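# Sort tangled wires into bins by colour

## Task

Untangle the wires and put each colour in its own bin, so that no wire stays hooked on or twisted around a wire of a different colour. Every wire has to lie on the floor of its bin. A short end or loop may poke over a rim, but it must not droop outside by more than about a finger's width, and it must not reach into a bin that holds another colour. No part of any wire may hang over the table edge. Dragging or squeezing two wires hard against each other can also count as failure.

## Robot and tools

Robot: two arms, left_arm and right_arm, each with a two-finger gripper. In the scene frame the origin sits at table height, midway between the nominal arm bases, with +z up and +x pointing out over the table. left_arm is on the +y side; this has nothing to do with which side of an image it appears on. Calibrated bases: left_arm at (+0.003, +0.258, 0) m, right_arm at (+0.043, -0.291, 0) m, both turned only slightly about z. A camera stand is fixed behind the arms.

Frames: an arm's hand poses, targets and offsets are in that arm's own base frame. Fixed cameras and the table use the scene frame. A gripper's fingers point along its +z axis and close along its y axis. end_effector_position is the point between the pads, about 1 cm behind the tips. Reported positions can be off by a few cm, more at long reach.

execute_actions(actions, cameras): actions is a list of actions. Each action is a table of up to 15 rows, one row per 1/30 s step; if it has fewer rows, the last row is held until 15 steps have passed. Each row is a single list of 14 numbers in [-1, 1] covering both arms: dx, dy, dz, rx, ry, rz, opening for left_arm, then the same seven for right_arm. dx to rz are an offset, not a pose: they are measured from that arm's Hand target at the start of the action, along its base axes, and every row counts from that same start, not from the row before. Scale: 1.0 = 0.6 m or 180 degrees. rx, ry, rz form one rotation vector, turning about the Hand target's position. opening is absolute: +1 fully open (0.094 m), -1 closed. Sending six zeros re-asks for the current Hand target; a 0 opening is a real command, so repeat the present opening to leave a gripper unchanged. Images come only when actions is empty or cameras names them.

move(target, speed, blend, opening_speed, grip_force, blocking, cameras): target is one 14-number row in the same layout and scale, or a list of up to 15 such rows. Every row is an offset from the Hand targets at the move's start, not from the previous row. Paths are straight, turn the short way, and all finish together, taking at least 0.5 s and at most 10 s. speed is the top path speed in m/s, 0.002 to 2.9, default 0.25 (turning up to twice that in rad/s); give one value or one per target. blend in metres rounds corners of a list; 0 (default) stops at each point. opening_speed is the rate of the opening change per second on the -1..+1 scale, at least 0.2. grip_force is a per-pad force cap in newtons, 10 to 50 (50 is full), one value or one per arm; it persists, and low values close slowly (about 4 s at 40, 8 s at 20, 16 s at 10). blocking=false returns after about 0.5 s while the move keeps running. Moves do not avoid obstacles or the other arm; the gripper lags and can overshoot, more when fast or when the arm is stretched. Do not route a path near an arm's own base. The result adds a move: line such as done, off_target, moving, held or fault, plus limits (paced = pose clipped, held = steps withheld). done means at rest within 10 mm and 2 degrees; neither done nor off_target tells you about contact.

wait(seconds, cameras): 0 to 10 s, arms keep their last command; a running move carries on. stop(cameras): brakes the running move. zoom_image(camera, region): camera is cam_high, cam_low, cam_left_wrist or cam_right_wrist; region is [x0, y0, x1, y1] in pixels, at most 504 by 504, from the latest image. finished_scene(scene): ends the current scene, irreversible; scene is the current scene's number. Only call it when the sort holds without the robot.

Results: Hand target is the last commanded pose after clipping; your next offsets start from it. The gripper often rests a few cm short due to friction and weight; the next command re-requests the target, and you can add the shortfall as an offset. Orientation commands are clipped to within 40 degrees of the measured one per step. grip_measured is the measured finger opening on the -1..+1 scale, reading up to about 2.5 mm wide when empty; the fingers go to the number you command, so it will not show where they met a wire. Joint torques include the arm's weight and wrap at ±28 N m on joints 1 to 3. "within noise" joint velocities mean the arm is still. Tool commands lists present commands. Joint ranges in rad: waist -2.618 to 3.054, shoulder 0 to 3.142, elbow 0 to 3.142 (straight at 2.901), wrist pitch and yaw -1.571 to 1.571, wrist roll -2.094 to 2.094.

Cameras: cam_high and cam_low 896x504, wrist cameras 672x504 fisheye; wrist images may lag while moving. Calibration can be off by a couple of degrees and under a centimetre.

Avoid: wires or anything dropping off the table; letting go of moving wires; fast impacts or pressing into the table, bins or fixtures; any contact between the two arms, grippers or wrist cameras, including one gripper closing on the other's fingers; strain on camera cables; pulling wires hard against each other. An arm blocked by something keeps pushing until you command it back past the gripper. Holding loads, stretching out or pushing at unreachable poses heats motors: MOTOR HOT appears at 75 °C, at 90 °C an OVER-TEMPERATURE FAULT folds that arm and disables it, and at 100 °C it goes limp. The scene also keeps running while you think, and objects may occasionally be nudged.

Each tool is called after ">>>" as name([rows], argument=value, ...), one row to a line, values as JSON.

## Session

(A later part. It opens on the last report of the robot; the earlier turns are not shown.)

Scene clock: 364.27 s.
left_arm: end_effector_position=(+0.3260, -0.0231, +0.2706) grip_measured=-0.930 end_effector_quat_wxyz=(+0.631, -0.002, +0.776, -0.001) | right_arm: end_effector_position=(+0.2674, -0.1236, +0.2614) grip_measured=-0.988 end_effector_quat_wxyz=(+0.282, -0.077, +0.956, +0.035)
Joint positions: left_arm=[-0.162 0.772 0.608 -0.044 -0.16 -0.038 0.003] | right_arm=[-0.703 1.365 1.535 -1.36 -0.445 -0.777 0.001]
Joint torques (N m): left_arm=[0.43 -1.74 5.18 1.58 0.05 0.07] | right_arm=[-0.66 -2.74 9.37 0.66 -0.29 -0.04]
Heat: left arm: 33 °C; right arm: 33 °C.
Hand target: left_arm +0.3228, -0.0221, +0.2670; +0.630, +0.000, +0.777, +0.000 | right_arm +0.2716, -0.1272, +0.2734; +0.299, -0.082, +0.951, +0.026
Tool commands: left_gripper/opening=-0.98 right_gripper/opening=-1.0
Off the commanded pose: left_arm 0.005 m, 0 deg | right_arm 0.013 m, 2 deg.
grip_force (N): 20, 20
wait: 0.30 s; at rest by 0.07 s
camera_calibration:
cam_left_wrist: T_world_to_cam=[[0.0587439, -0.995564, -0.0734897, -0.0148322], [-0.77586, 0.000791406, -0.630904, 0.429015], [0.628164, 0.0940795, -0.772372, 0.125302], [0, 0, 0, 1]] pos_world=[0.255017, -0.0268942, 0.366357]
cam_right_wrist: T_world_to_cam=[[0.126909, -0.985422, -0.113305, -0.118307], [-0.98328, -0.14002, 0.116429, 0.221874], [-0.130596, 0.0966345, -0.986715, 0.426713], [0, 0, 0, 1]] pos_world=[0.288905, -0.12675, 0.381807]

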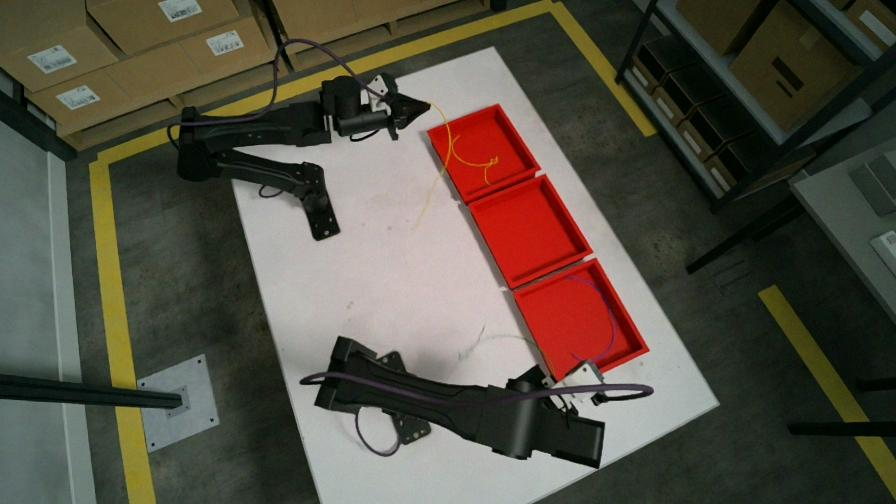

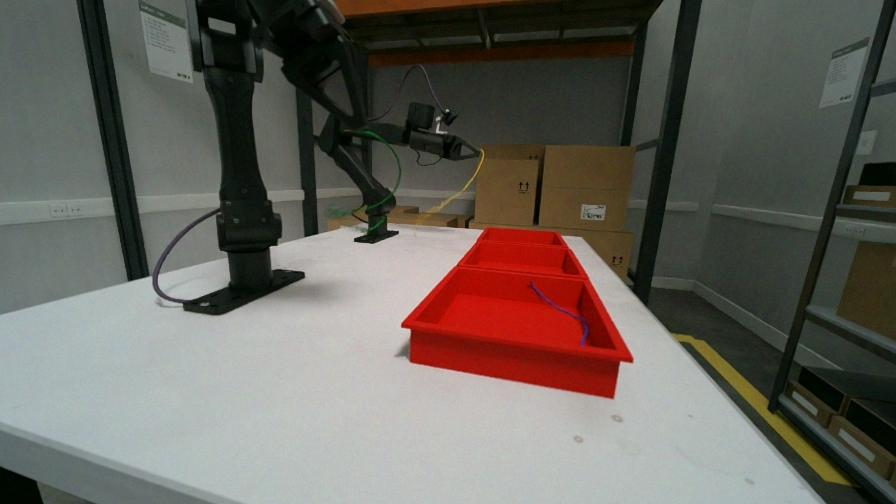

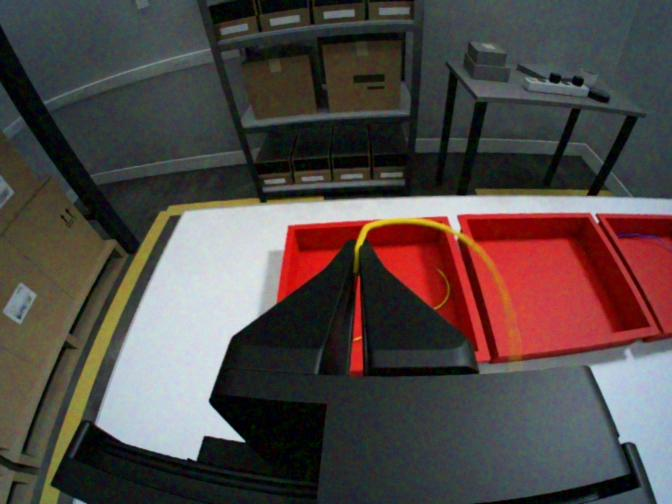

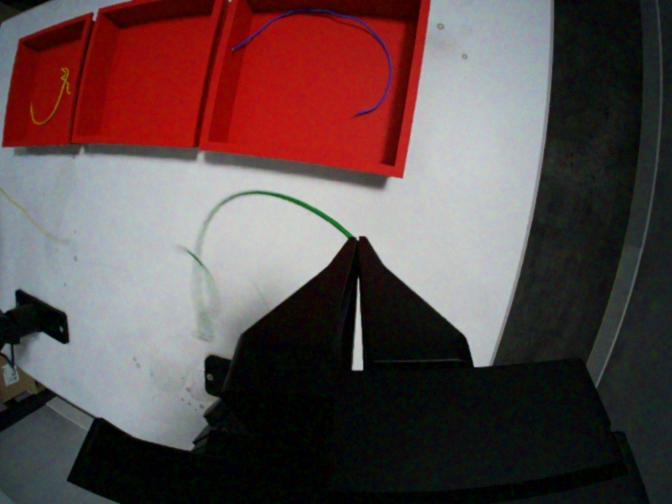

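>>> move([
  [0.09,0.035,0.055,0,0.1333,0,-0.98,0.04,0.167,0.12,0,0,0,-1],
  [0.179,0.07,0.055,0,0.2667,0,-0.98,0.1,0.595,0.12,-0.0025,0.0271,-0.0547,-1],
], speed=[0.06,0.09], blend=[0.02,0], cameras=["all"])

>>> zoom_image(camera="cam_high", region=[380, 70, 620, 310])

>>> zoom_image(camera="cam_low", region=[380, 60, 580, 260])

Scene clock: 372.07 s.
left_arm: end_effector_position=(+0.4277, +0.0190, +0.2962) grip_measured=-0.930 end_effector_quat_wxyz=(+0.256, -0.002, +0.967, +0.002) | right_arm: end_effector_position=(+0.3291, +0.2296, +0.3348) grip_measured=-0.988 end_effector_quat_wxyz=(+0.298, -0.017, +0.954, +0.036)
Joint positions: left_arm=[0.05 1.864 2.226 -1.415 0.019 0.042 0.003] | right_arm=[0.757 1.852 2.359 -1.561 0.34 0.631 0.001]
Joint torques (N m): left_arm=[0.44 -6.84 7.62 0.83 0.1 0.09] | right_arm=[0.38 -5.68 8.34 0.84 0.37 0.08]
Heat: left arm: 33 °C; right arm: 33 °C.
Hand target: left_arm +0.4302, +0.0200, +0.3002; +0.259, +0.000, +0.966, +0.000 | right_arm +0.3317, +0.2297, +0.3455; +0.259, +0.000, +0.966, +0.000
Off the commanded pose: left_arm 0.005 m, 1 deg | right_arm 0.011 m, 7 deg.
joint sent to its limit (right arm) — joint 4 (wrist pitch), lower limit. The joint targets are off in orientation, not in position.
grip_force (N): 20, 20
move: off_target (right_arm)
camera_calibration:
cam_left_wrist: T_world_to_cam=[[-0.0164133, -0.995128, -0.0972106, 0.062179], [-0.986349, 0.000182876, 0.164666, 0.378335], [-0.163846, 0.0985863, -0.981547, 0.477736], [0, 0, 0, 1]] pos_world=[0.452467, 0.0147086, 0.412666]
cam_right_wrist: T_world_to_cam=[[0.0157102, -0.988862, -0.148006, 0.279239], [-0.995806, -0.028817, 0.0868321, 0.311896], [-0.0901301, 0.146021, -0.985167, 0.447842], [0, 0, 0, 1]] pos_world=[0.346565, 0.219722, 0.455446]

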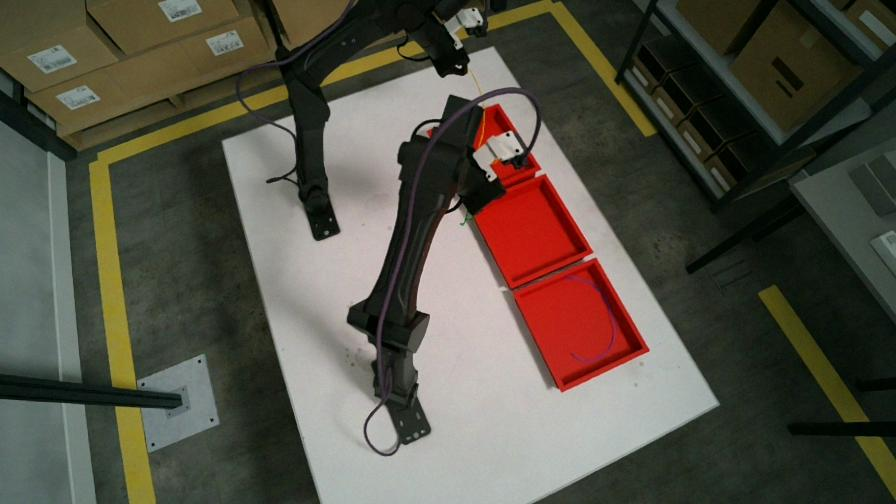

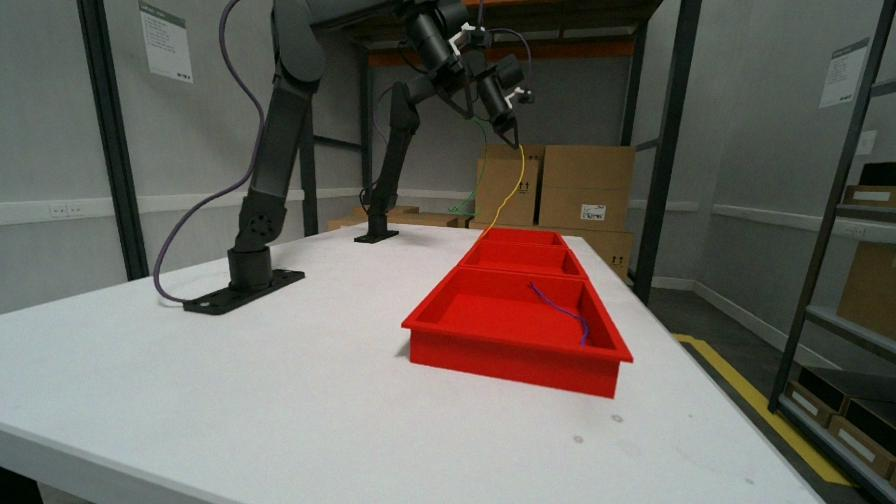

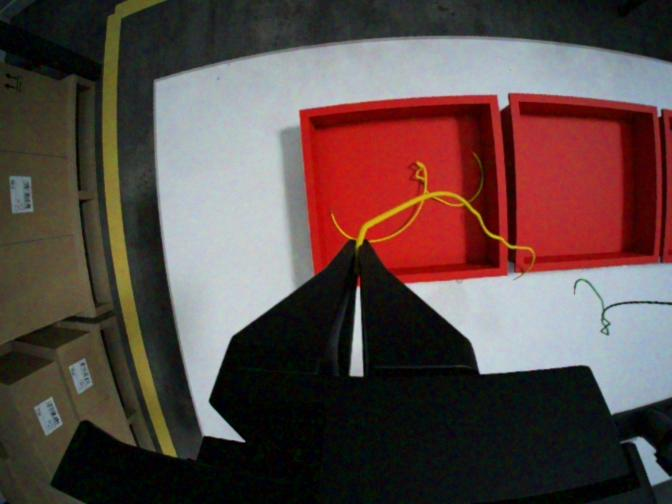

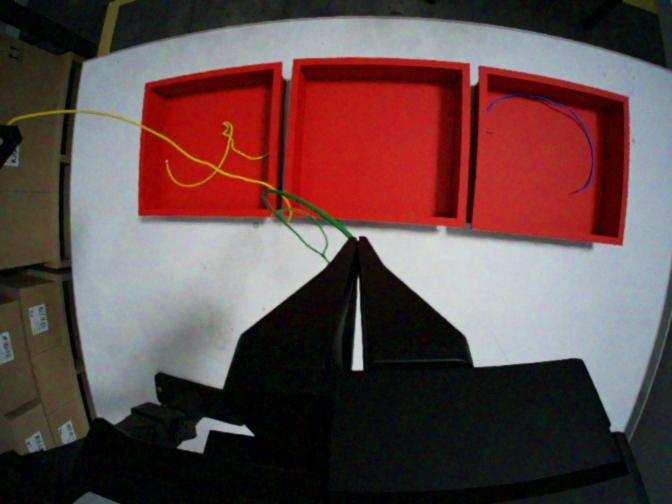

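Scaled by 2.100.

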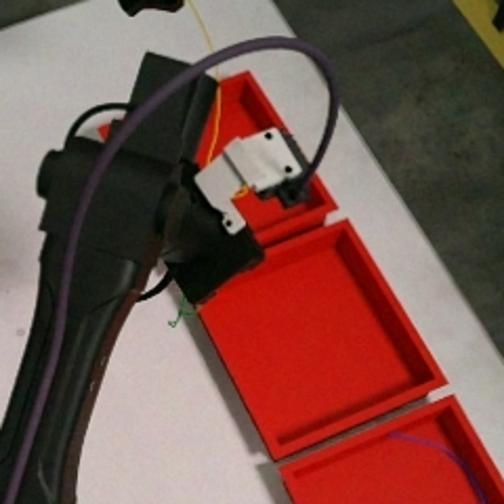

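Scaled by 2.520.

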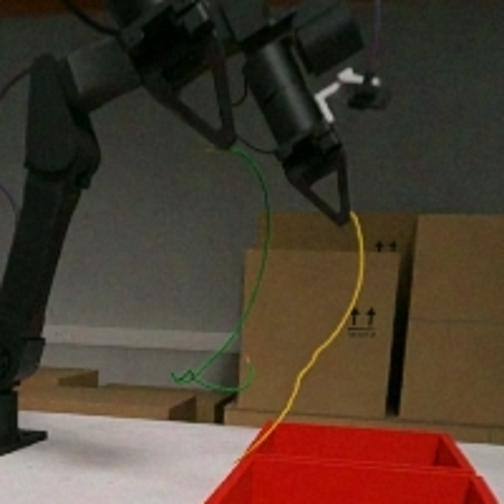

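>>> move(target=[-0.017,0.05,0,0,0,0.25,-0.98,0,-0.1,0,0,0,0,-1], speed=0.1, cameras=["all"])

>>> zoom_image(camera="cam_low", region=[380, 60, 580, 260])

Scene clock: 377.13 s.
left_arm: end_effector_position=(+0.4191, +0.0492, +0.2993) grip_measured=-0.930 end_effector_quat_wxyz=(+0.256, -0.363, +0.892, +0.086) | right_arm: end_effector_position=(+0.3362, +0.1763, +0.3372) grip_measured=-0.988 end_effector_quat_wxyz=(+0.288, -0.008, +0.957, +0.017)
Joint positions: left_arm=[-0.037 1.962 2.384 -1.573 -0.361 -0.732 0.003] | right_arm=[0.619 1.766 2.271 -1.561 0.295 0.524 0.001]
Joint torques (N m): left_arm=[-0.49 -7.36 6.13 0.67 -0.34 -0.1] | right_arm=[-0.61 -7.56 4.94 0.84 0.15 -0.05]
Heat: left arm: 33 °C; right arm: 33 °C.
Hand target: left_arm +0.4200, +0.0499, +0.3000; +0.239, -0.369, +0.892, +0.099 | right_arm +0.3317, +0.1697, +0.3454; +0.259, +0.000, +0.966, +0.000
Off the commanded pose: left_arm 0.002 m, 2 deg | right_arm 0.011 m, 4 deg.
joint sent to its limit (left arm) — joint 4 (wrist pitch), lower limit. The joint targets still meet the commanded pose.
joint sent to its limit (right arm) — joint 4 (wrist pitch), lower limit. The joint targets are off in orientation, not in position.
grip_force (N): 20, 20
move: off_target (right_arm)
camera_calibration:
cam_left_wrist: T_world_to_cam=[[0.67684, -0.733514, -0.0620118, -0.22156], [-0.722246, -0.677997, 0.136681, 0.300452], [-0.142301, -0.0477231, -0.988672, 0.476693], [0, 0, 0, 1]] pos_world=[0.434795, 0.063937, 0.416488]
cam_right_wrist: T_world_to_cam=[[-0.0141016, -0.99305, -0.116849, 0.226903], [-0.994179, 0.00144099, 0.107733, 0.304311], [-0.106816, 0.117688, -0.987289, 0.470068], [0, 0, 0, 1]] pos_world=[0.35595, 0.169566, 0.457822]

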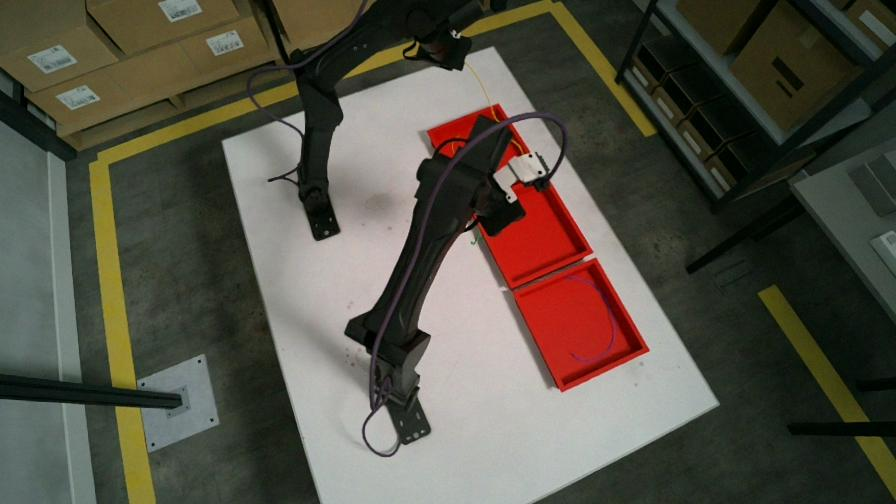

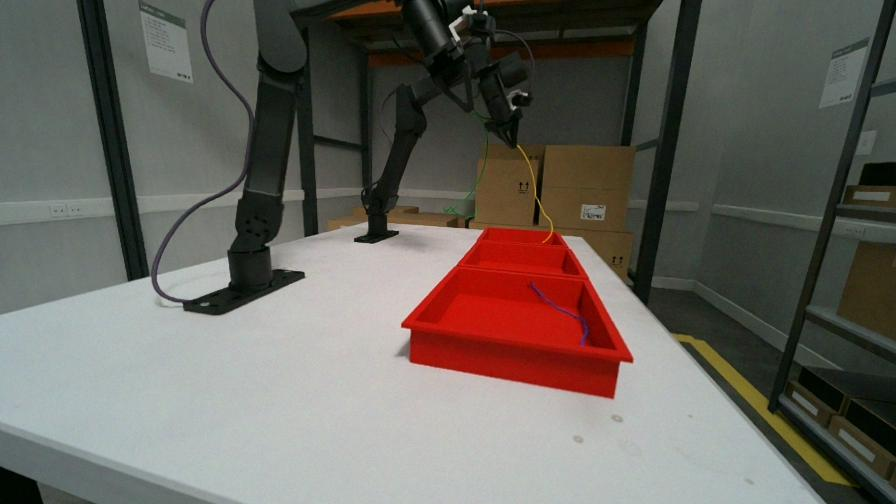

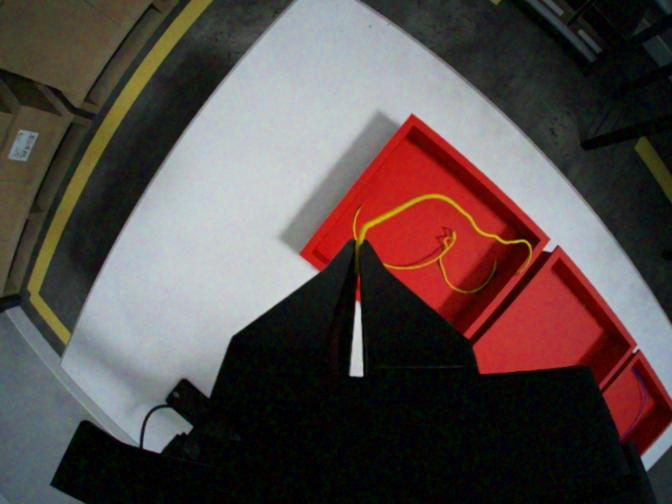

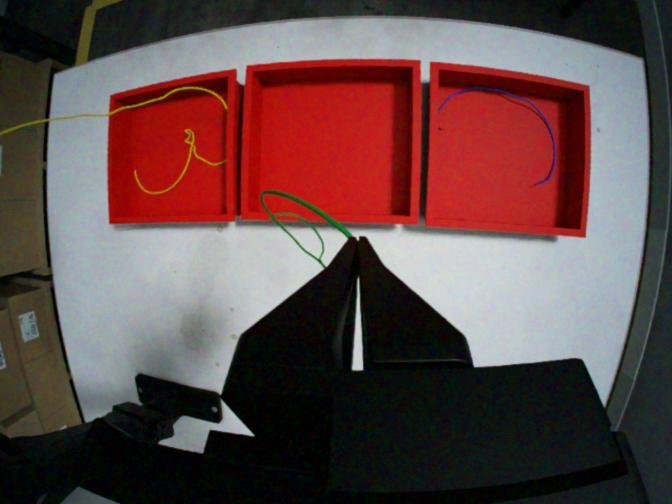

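Scaled by 2.520.

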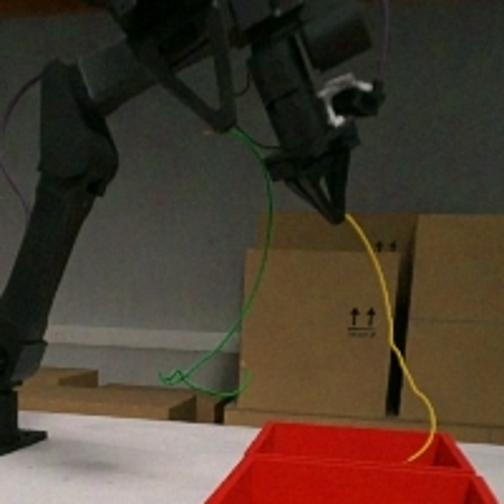

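>>> move(target=[-0.005,0.04,-0.167,0,0,0.0556,-0.98,0,0,0,0,0,0,-1], speed=0.08, cameras=["all"])

>>> zoom_image(camera="cam_low", region=[440, 120, 620, 300])

>>> zoom_image(camera="cam_left_wrist", region=[260, 80, 580, 360])

Scene clock: 379.63 s.
left_arm: end_effector_position=(+0.4178, +0.0682, +0.1791) grip_measured=-0.930 end_effector_quat_wxyz=(+0.197, -0.435, +0.869, +0.126) | right_arm: end_effector_position=(+0.3362, +0.1763, +0.3372) grip_measured=-0.988 end_effector_quat_wxyz=(+0.288, -0.008, +0.957, +0.017)
Joint positions: left_arm=[-0.008 1.917 1.84 -1.242 -0.402 -0.885 0.003] | right_arm=[0.619 1.766 2.271 -1.561 0.294 0.524 0.001]
Joint torques (N m): left_arm=[0.43 -13.53 4.49 0.77 -0.37 -0.11] | right_arm=[-0.61 -7.51 4.88 0.83 0.16 -0.03]
Heat: left arm: 34 °C; right arm: 33 °C.
Hand target: left_arm +0.4170, +0.0740, +0.1999; +0.230, -0.446, +0.857, +0.120 | right_arm +0.3317, +0.1698, +0.3454; +0.259, +0.000, +0.966, +0.000
Off the commanded pose: left_arm 0.021 m, 4 deg | right_arm 0.011 m, 4 deg.
joint sent to its limit (right arm) — joint 4 (wrist pitch), lower limit. The joint targets are off in orientation, not in position.
grip_force (N): 20, 20
move: off_target (left_arm, right_arm)
camera_calibration:
cam_left_wrist: T_world_to_cam=[[0.78429, -0.604562, -0.139259, -0.254089], [-0.572638, -0.791808, 0.21243, 0.260508], [-0.238694, -0.0868621, -0.967202, 0.397808], [0, 0, 0, 1]] pos_world=[0.443411, 0.0872137, 0.294037]
cam_right_wrist: T_world_to_cam=[[-0.0139503, -0.993027, -0.117062, 0.227031], [-0.99416, 0.00124554, 0.107908, 0.304268], [-0.10701, 0.117884, -0.987245, 0.469972], [0, 0, 0, 1]] pos_world=[0.35595, 0.169667, 0.457721]

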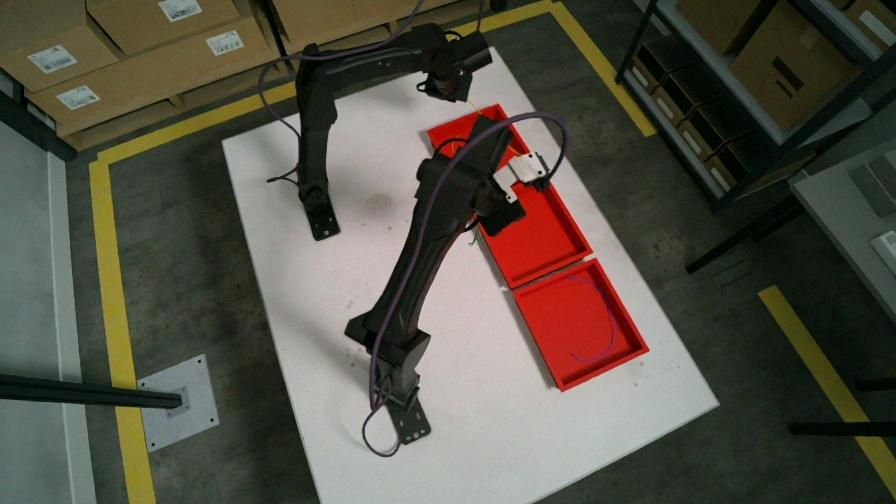

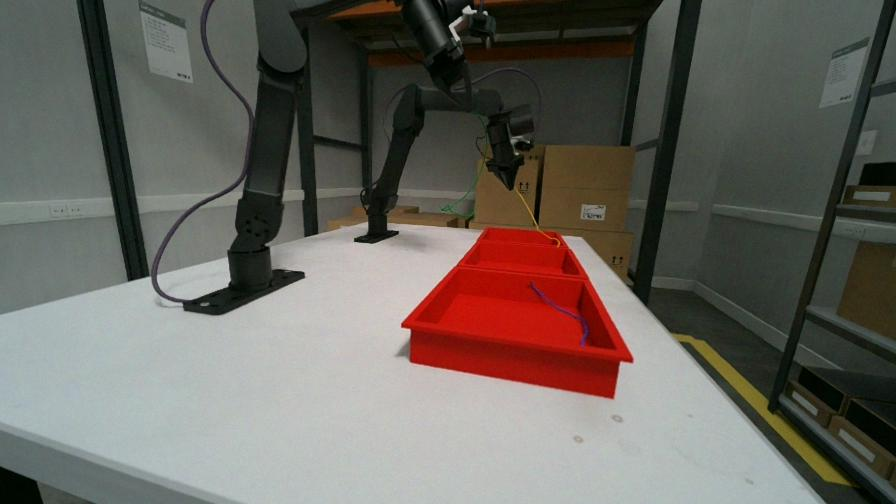

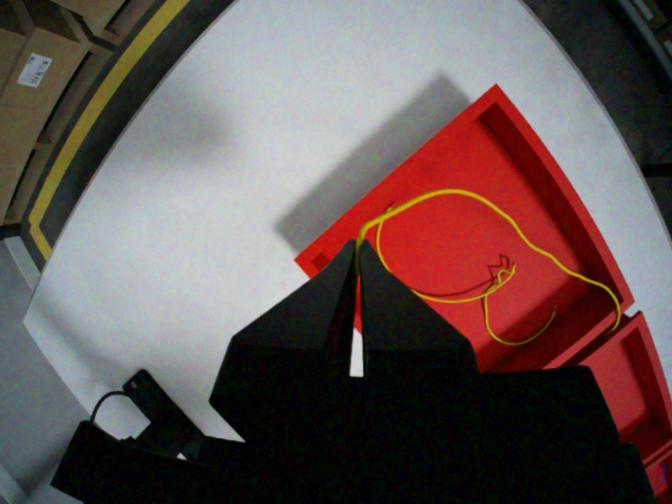

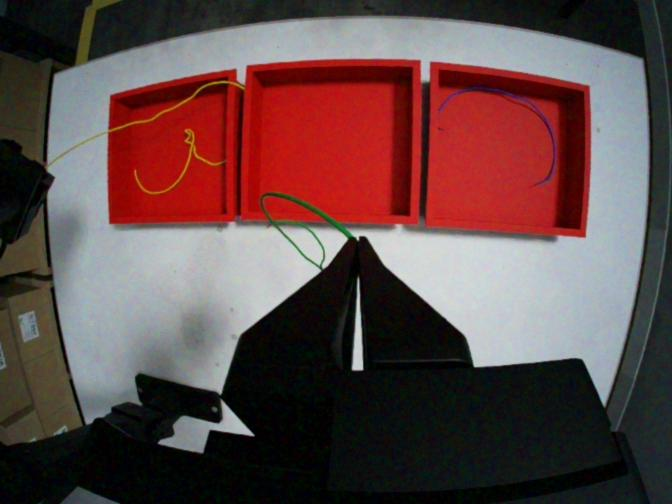

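Scaled by 2.800.

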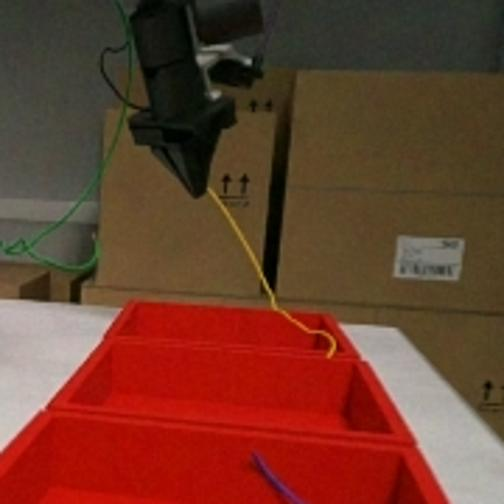

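Scaled by 1.575 from the camera's 672x504 image, which has a finer 960x720 frame.

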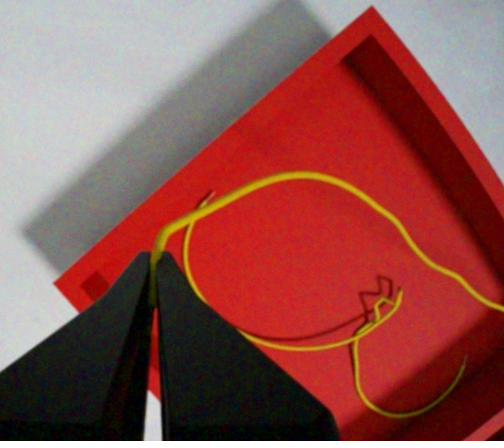

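>>> move([
  [0,0.02,0.06,0,0,0,-0.98,0,0,0,0,0,0,-1],
  [0,0.085,0.06,0,0,0,-0.98,0,0,0,0,0,0,-1],
  [0,0.085,-0.1,0,0,0,-0.98,0,0,0,0,0,0,-1],
], speed=0.06, blend=[0.01,0.01,0], cameras=["cam_low","cam_left_wrist","cam_right_wrist"])

>>> zoom_image(camera="cam_low", region=[440, 120, 620, 300])

Scene clock: 384.93 s.
left_arm: end_effector_position=(+0.4149, +0.1221, +0.1200) grip_measured=-0.930 end_effector_quat_wxyz=(+0.199, -0.444, +0.865, +0.127) | right_arm: end_effector_position=(+0.3362, +0.1763, +0.3372) grip_measured=-0.988 end_effector_quat_wxyz=(+0.288, -0.008, +0.957, +0.017)
Joint positions: left_arm=[0.132 1.895 1.569 -0.938 -0.371 -0.758 0.003] | right_arm=[0.619 1.766 2.271 -1.561 0.294 0.524 0.001]
Joint torques (N m): left_arm=[0.27 -13.41 4.7 0.87 -0.22 0.07] | right_arm=[-0.61 -7.51 4.94 0.84 0.15 -0.03]
Heat: left arm: 35 °C; right arm: 32 °C.
Hand target: left_arm +0.4170, +0.1249, +0.1399; +0.230, -0.446, +0.857, +0.120 | right_arm +0.3317, +0.1698, +0.3454; +0.259, +0.000, +0.966, +0.000
Off the commanded pose: left_arm 0.020 m, 4 deg | right_arm 0.011 m, 4 deg.
joint sent to its limit (right arm) — joint 4 (wrist pitch), lower limit. The joint targets are off in orientation, not in position.
grip_force (N): 20, 20
move: off_target (left_arm, right_arm)
camera_calibration:
cam_left_wrist: T_world_to_cam=[[0.796346, -0.589571, -0.135053, -0.234782], [-0.559374, -0.802823, 0.206338, 0.3107], [-0.230075, -0.0887713, -0.969116, 0.341402], [0, 0, 0, 1]] pos_world=[0.439313, 0.141323, 0.23504]
cam_right_wrist: T_world_to_cam=[[-0.0139503, -0.993027, -0.117062, 0.227031], [-0.99416, 0.00124554, 0.107908, 0.304268], [-0.10701, 0.117884, -0.987245, 0.469972], [0, 0, 0, 1]] pos_world=[0.35595, 0.169667, 0.457721]
Images, in order (width x height): cam_low 896x504, cam_left_wrist 672x504, cam_right_wrist 672x504.

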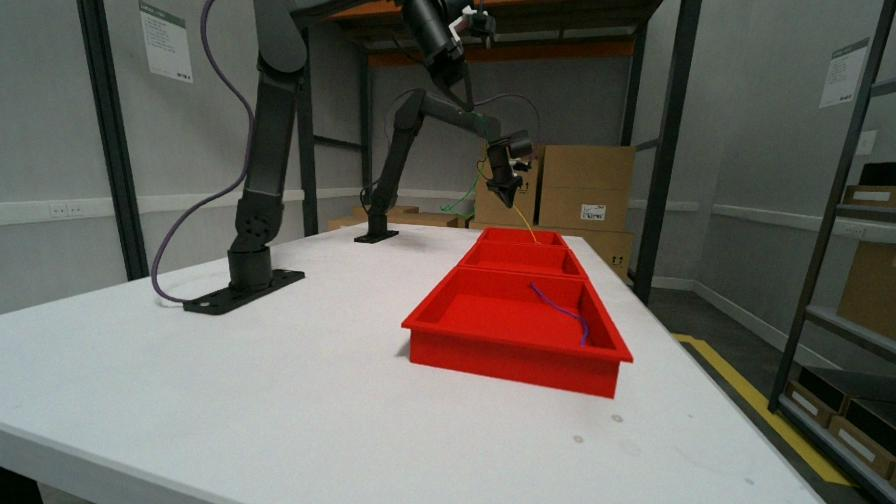

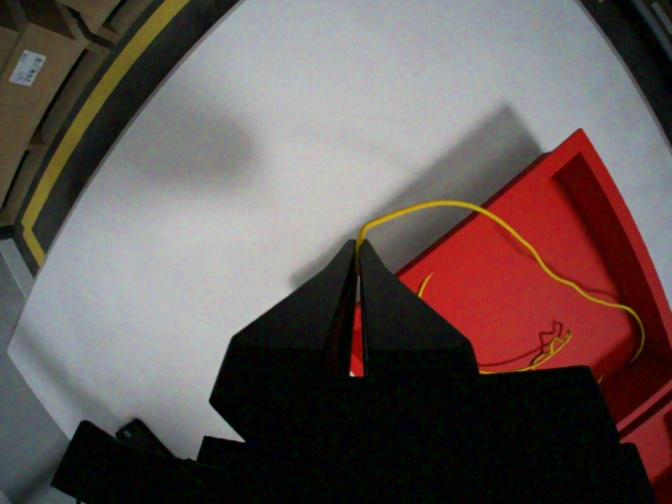

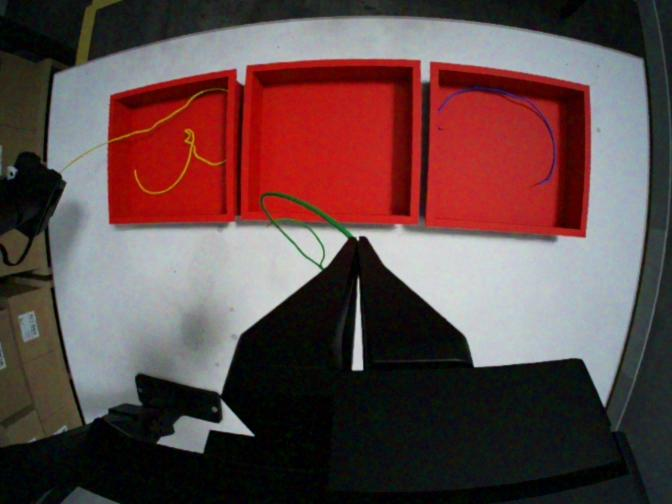

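Scaled by 2.800.

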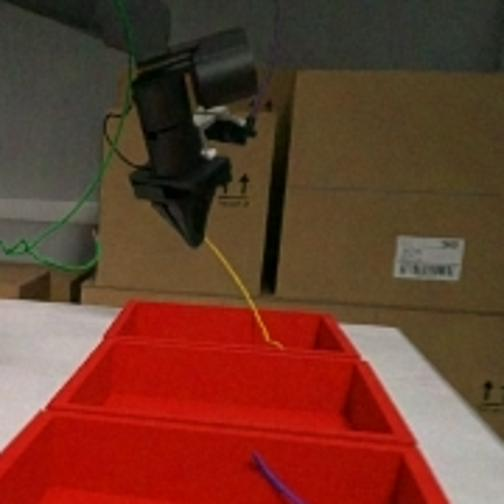

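>>> move([
  [0.035,-0.07,-0.06,0,0,0,-0.98,0,0,0,0,0,0,-1],
  [0.047,-0.133,-0.125,0,0,0,-0.98,0,0,0,0,0,0,-1],
], speed=0.05, blend=[0.01,0], cameras=["all"])

>>> zoom_image(camera="cam_low", region=[440, 120, 620, 300])

>>> zoom_image(camera="cam_high", region=[400, 50, 580, 210])

Scene clock: 387.90 s.
left_arm: end_effector_position=(+0.4430, +0.0433, +0.0709) grip_measured=-0.930 end_effector_quat_wxyz=(+0.224, -0.443, +0.861, +0.112) | right_arm: end_effector_position=(+0.3362, +0.1763, +0.3372) grip_measured=-0.988 end_effector_quat_wxyz=(+0.288, -0.008, +0.957, +0.017)
Joint positions: left_arm=[-0.072 1.995 1.502 -0.792 -0.424 -0.961 0.003] | right_arm=[0.619 1.766 2.271 -1.561 0.294 0.524 0.001]
Joint torques (N m): left_arm=[-0.29 -8.53 4.66 0.86 -0.39 -0.1] | right_arm=[-0.66 -7.51 4.92 0.83 0.14 -0.04]
Heat: left arm: 35 °C; right arm: 32 °C.
Hand target: left_arm +0.4452, +0.0453, +0.0649; +0.230, -0.446, +0.857, +0.120 | right_arm +0.3317, +0.1698, +0.3454; +0.259, +0.000, +0.966, +0.000
Off the commanded pose: left_arm 0.007 m, 1 deg | right_arm 0.011 m, 4 deg.
joint sent to its limit (right arm) — joint 4 (wrist pitch), lower limit. The joint targets are off in orientation, not in position.
grip_force (N): 20, 20
move: off_target (right_arm)
camera_calibration:
cam_left_wrist: T_world_to_cam=[[0.796586, -0.598008, -0.0885297, -0.313312], [-0.578424, -0.796542, 0.175915, 0.283555], [-0.175716, -0.0889237, -0.980416, 0.270073], [0, 0, 0, 1]] pos_world=[0.461051, 0.0625171, 0.187165]
cam_right_wrist: T_world_to_cam=[[-0.0139503, -0.993027, -0.117062, 0.227031], [-0.99416, 0.00124554, 0.107908, 0.304268], [-0.10701, 0.117884, -0.987245, 0.469972], [0, 0, 0, 1]] pos_world=[0.35595, 0.169667, 0.457721]

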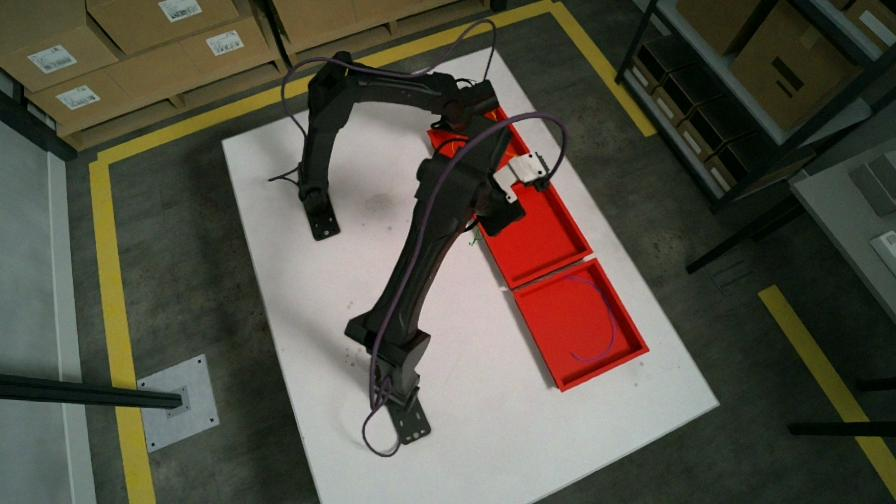

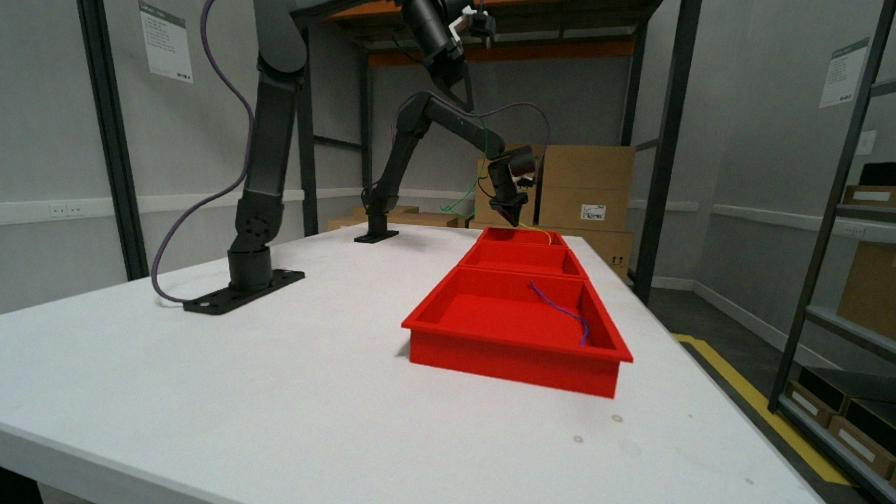

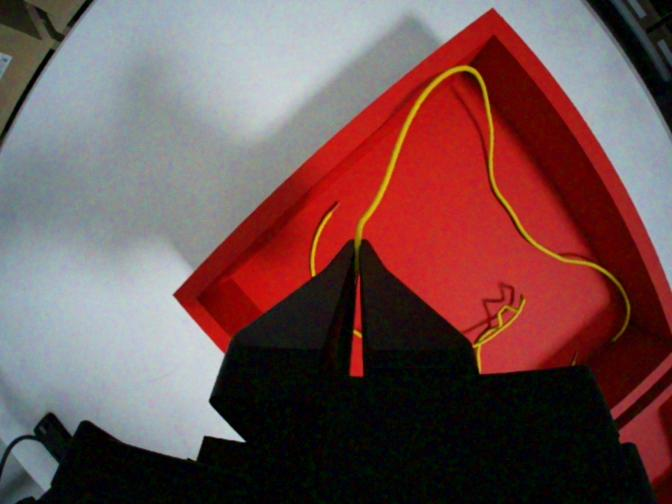

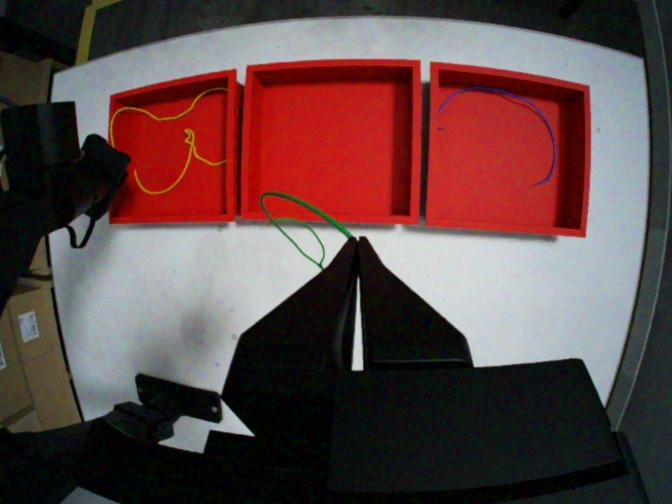

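Scaled by 2.800.

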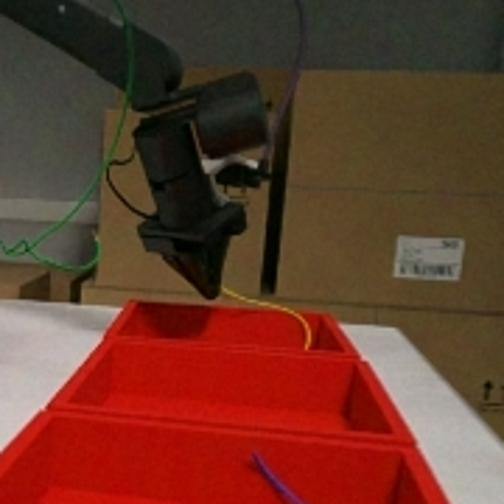

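Scaled by 2.800.

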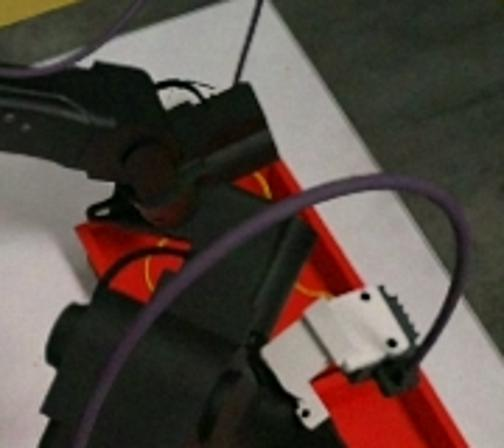

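>>> move(target=[-0.015,-0.025,-0.062,0,0,0,-0.98,0,0,0,0,0,0,-1], speed=0.04, cameras=["cam_low","cam_left_wrist"])

>>> zoom_image(camera="cam_low", region=[440, 120, 620, 300])

Scene clock: 389.67 s.
left_arm: end_effector_position=(+0.4346, +0.0289, +0.0335) grip_measured=-0.930 end_effector_quat_wxyz=(+0.223, -0.444, +0.861, +0.112) | right_arm: end_effector_position=(+0.3362, +0.1763, +0.3372) grip_measured=-0.988 end_effector_quat_wxyz=(+0.288, -0.008, +0.957, +0.017)
Joint positions: left_arm=[-0.111 2.02 1.384 -0.669 -0.433 -1.004 0.003] | right_arm=[0.619 1.766 2.271 -1.561 0.294 0.524 0.001]
Joint torques (N m): left_arm=[-0.44 -8.49 4.44 0.8 -0.4 -0.1] | right_arm=[-0.68 -7.54 4.92 0.82 0.14 -0.04]
Heat: left arm: 35 °C; right arm: 32 °C.
Hand target: left_arm +0.4363, +0.0303, +0.0278; +0.230, -0.446, +0.857, +0.120 | right_arm +0.3317, +0.1698, +0.3454; +0.259, +0.000, +0.966, +0.000
Off the commanded pose: left_arm 0.006 m, 1 deg | right_arm 0.011 m, 4 deg.
joint sent to its limit (right arm) — joint 4 (wrist pitch), lower limit. The joint targets are off in orientation, not in position.
grip_force (N): 20, 20
move: off_target (right_arm)
camera_calibration:
cam_left_wrist: T_world_to_cam=[[0.797837, -0.596305, -0.0887505, -0.319117], [-0.576427, -0.79765, 0.177444, 0.272943], [-0.176603, -0.0904133, -0.980121, 0.231112], [0, 0, 0, 1]] pos_world=[0.45275, 0.0483174, 0.149764]
Images, in order (width x height): cam_low 896x504, cam_left_wrist 672x504.

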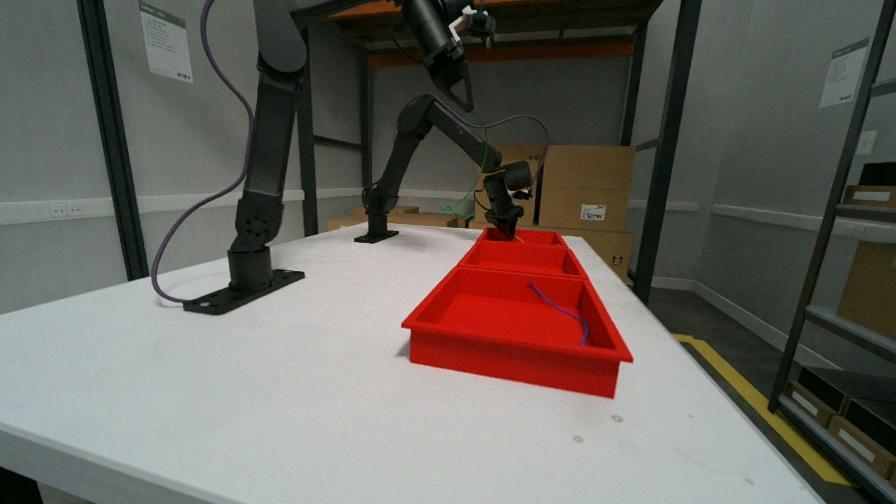

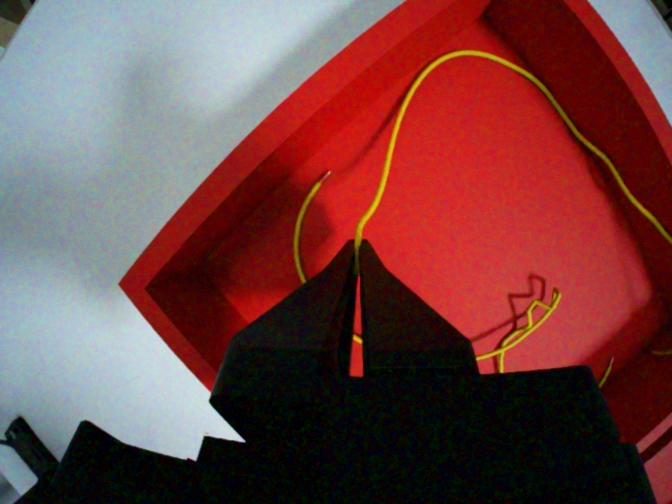

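Scaled by 2.800.

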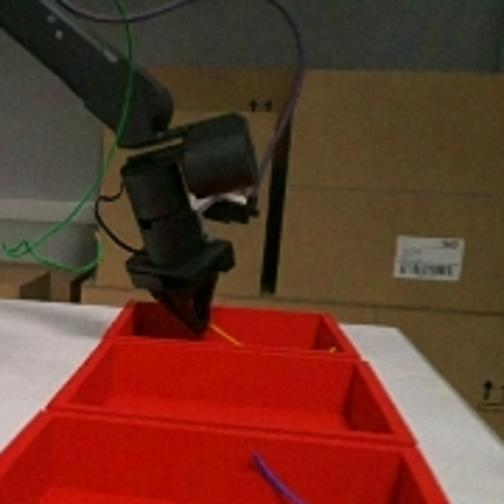

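>>> move(target=[0,0,0,0,0,0,-0.6,0,0,0,0,0,0,-1], opening_speed=0.25, speed=0.03, cameras=["cam_low","cam_left_wrist"])

Scene clock: 391.53 s.
left_arm: end_effector_position=(+0.4352, +0.0289, +0.0337) grip_measured=-0.603 end_effector_quat_wxyz=(+0.224, -0.444, +0.860, +0.112) | right_arm: end_effector_position=(+0.3362, +0.1763, +0.3372) grip_measured=-0.988 end_effector_quat_wxyz=(+0.288, -0.008, +0.957, +0.017)
Joint positions: left_arm=[-0.111 2.02 1.384 -0.666 -0.433 -1.004 0.019] | right_arm=[0.619 1.766 2.271 -1.561 0.294 0.524 0.001]
Joint torques (N m): left_arm=[-0.46 -8.49 4.42 0.81 -0.4 -0.11] | right_arm=[-0.64 -7.5 4.93 0.83 0.16 -0.04]
Heat: left arm: 35 °C; right arm: 32 °C.
Hand target: left_arm +0.4363, +0.0302, +0.0278; +0.230, -0.446, +0.857, +0.120 | right_arm +0.3317, +0.1698, +0.3454; +0.259, +0.000, +0.966, +0.000
Off the commanded pose: left_arm 0.006 m, 1 deg | right_arm 0.011 m, 4 deg.
joint sent to its limit (right arm) — joint 4 (wrist pitch), lower limit. The joint targets are off in orientation, not in position.
grip_force (N): 20, 20
move: off_target (right_arm)
camera_calibration:
cam_left_wrist: T_world_to_cam=[[0.798017, -0.596355, -0.0867696, -0.319716], [-0.576848, -0.797579, 0.176393, 0.273426], [-0.174399, -0.0907119, -0.980488, 0.230433], [0, 0, 0, 1]] pos_world=[0.453052, 0.0483172, 0.149965]
Images, in order (width x height): cam_low 896x504, cam_left_wrist 672x504.

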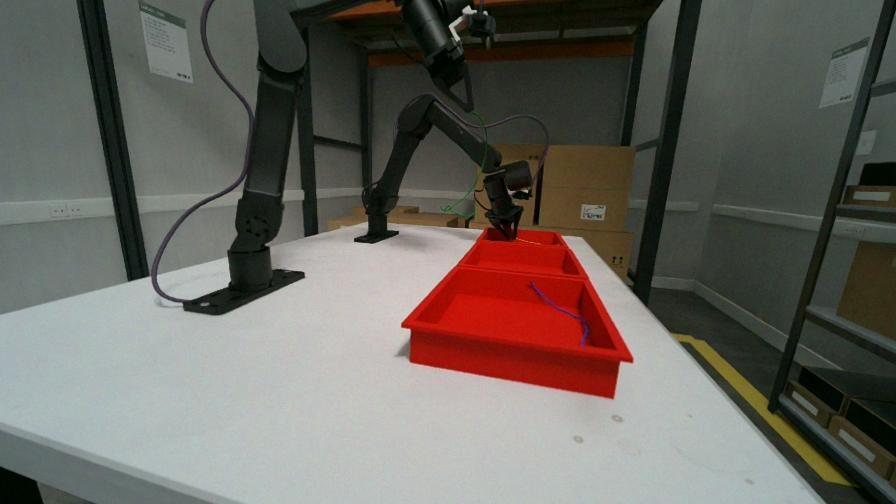

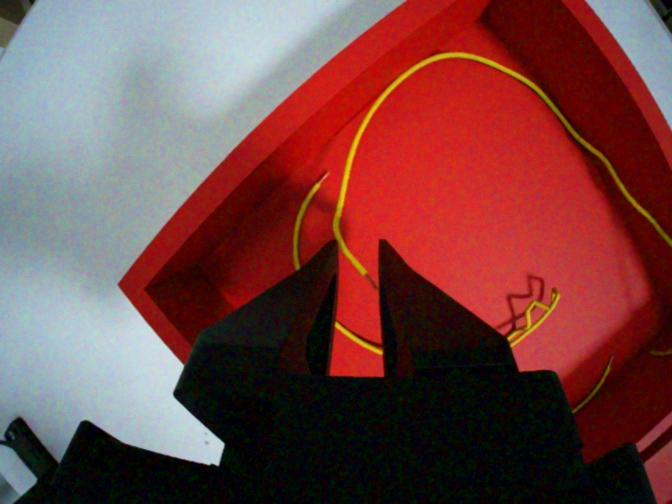

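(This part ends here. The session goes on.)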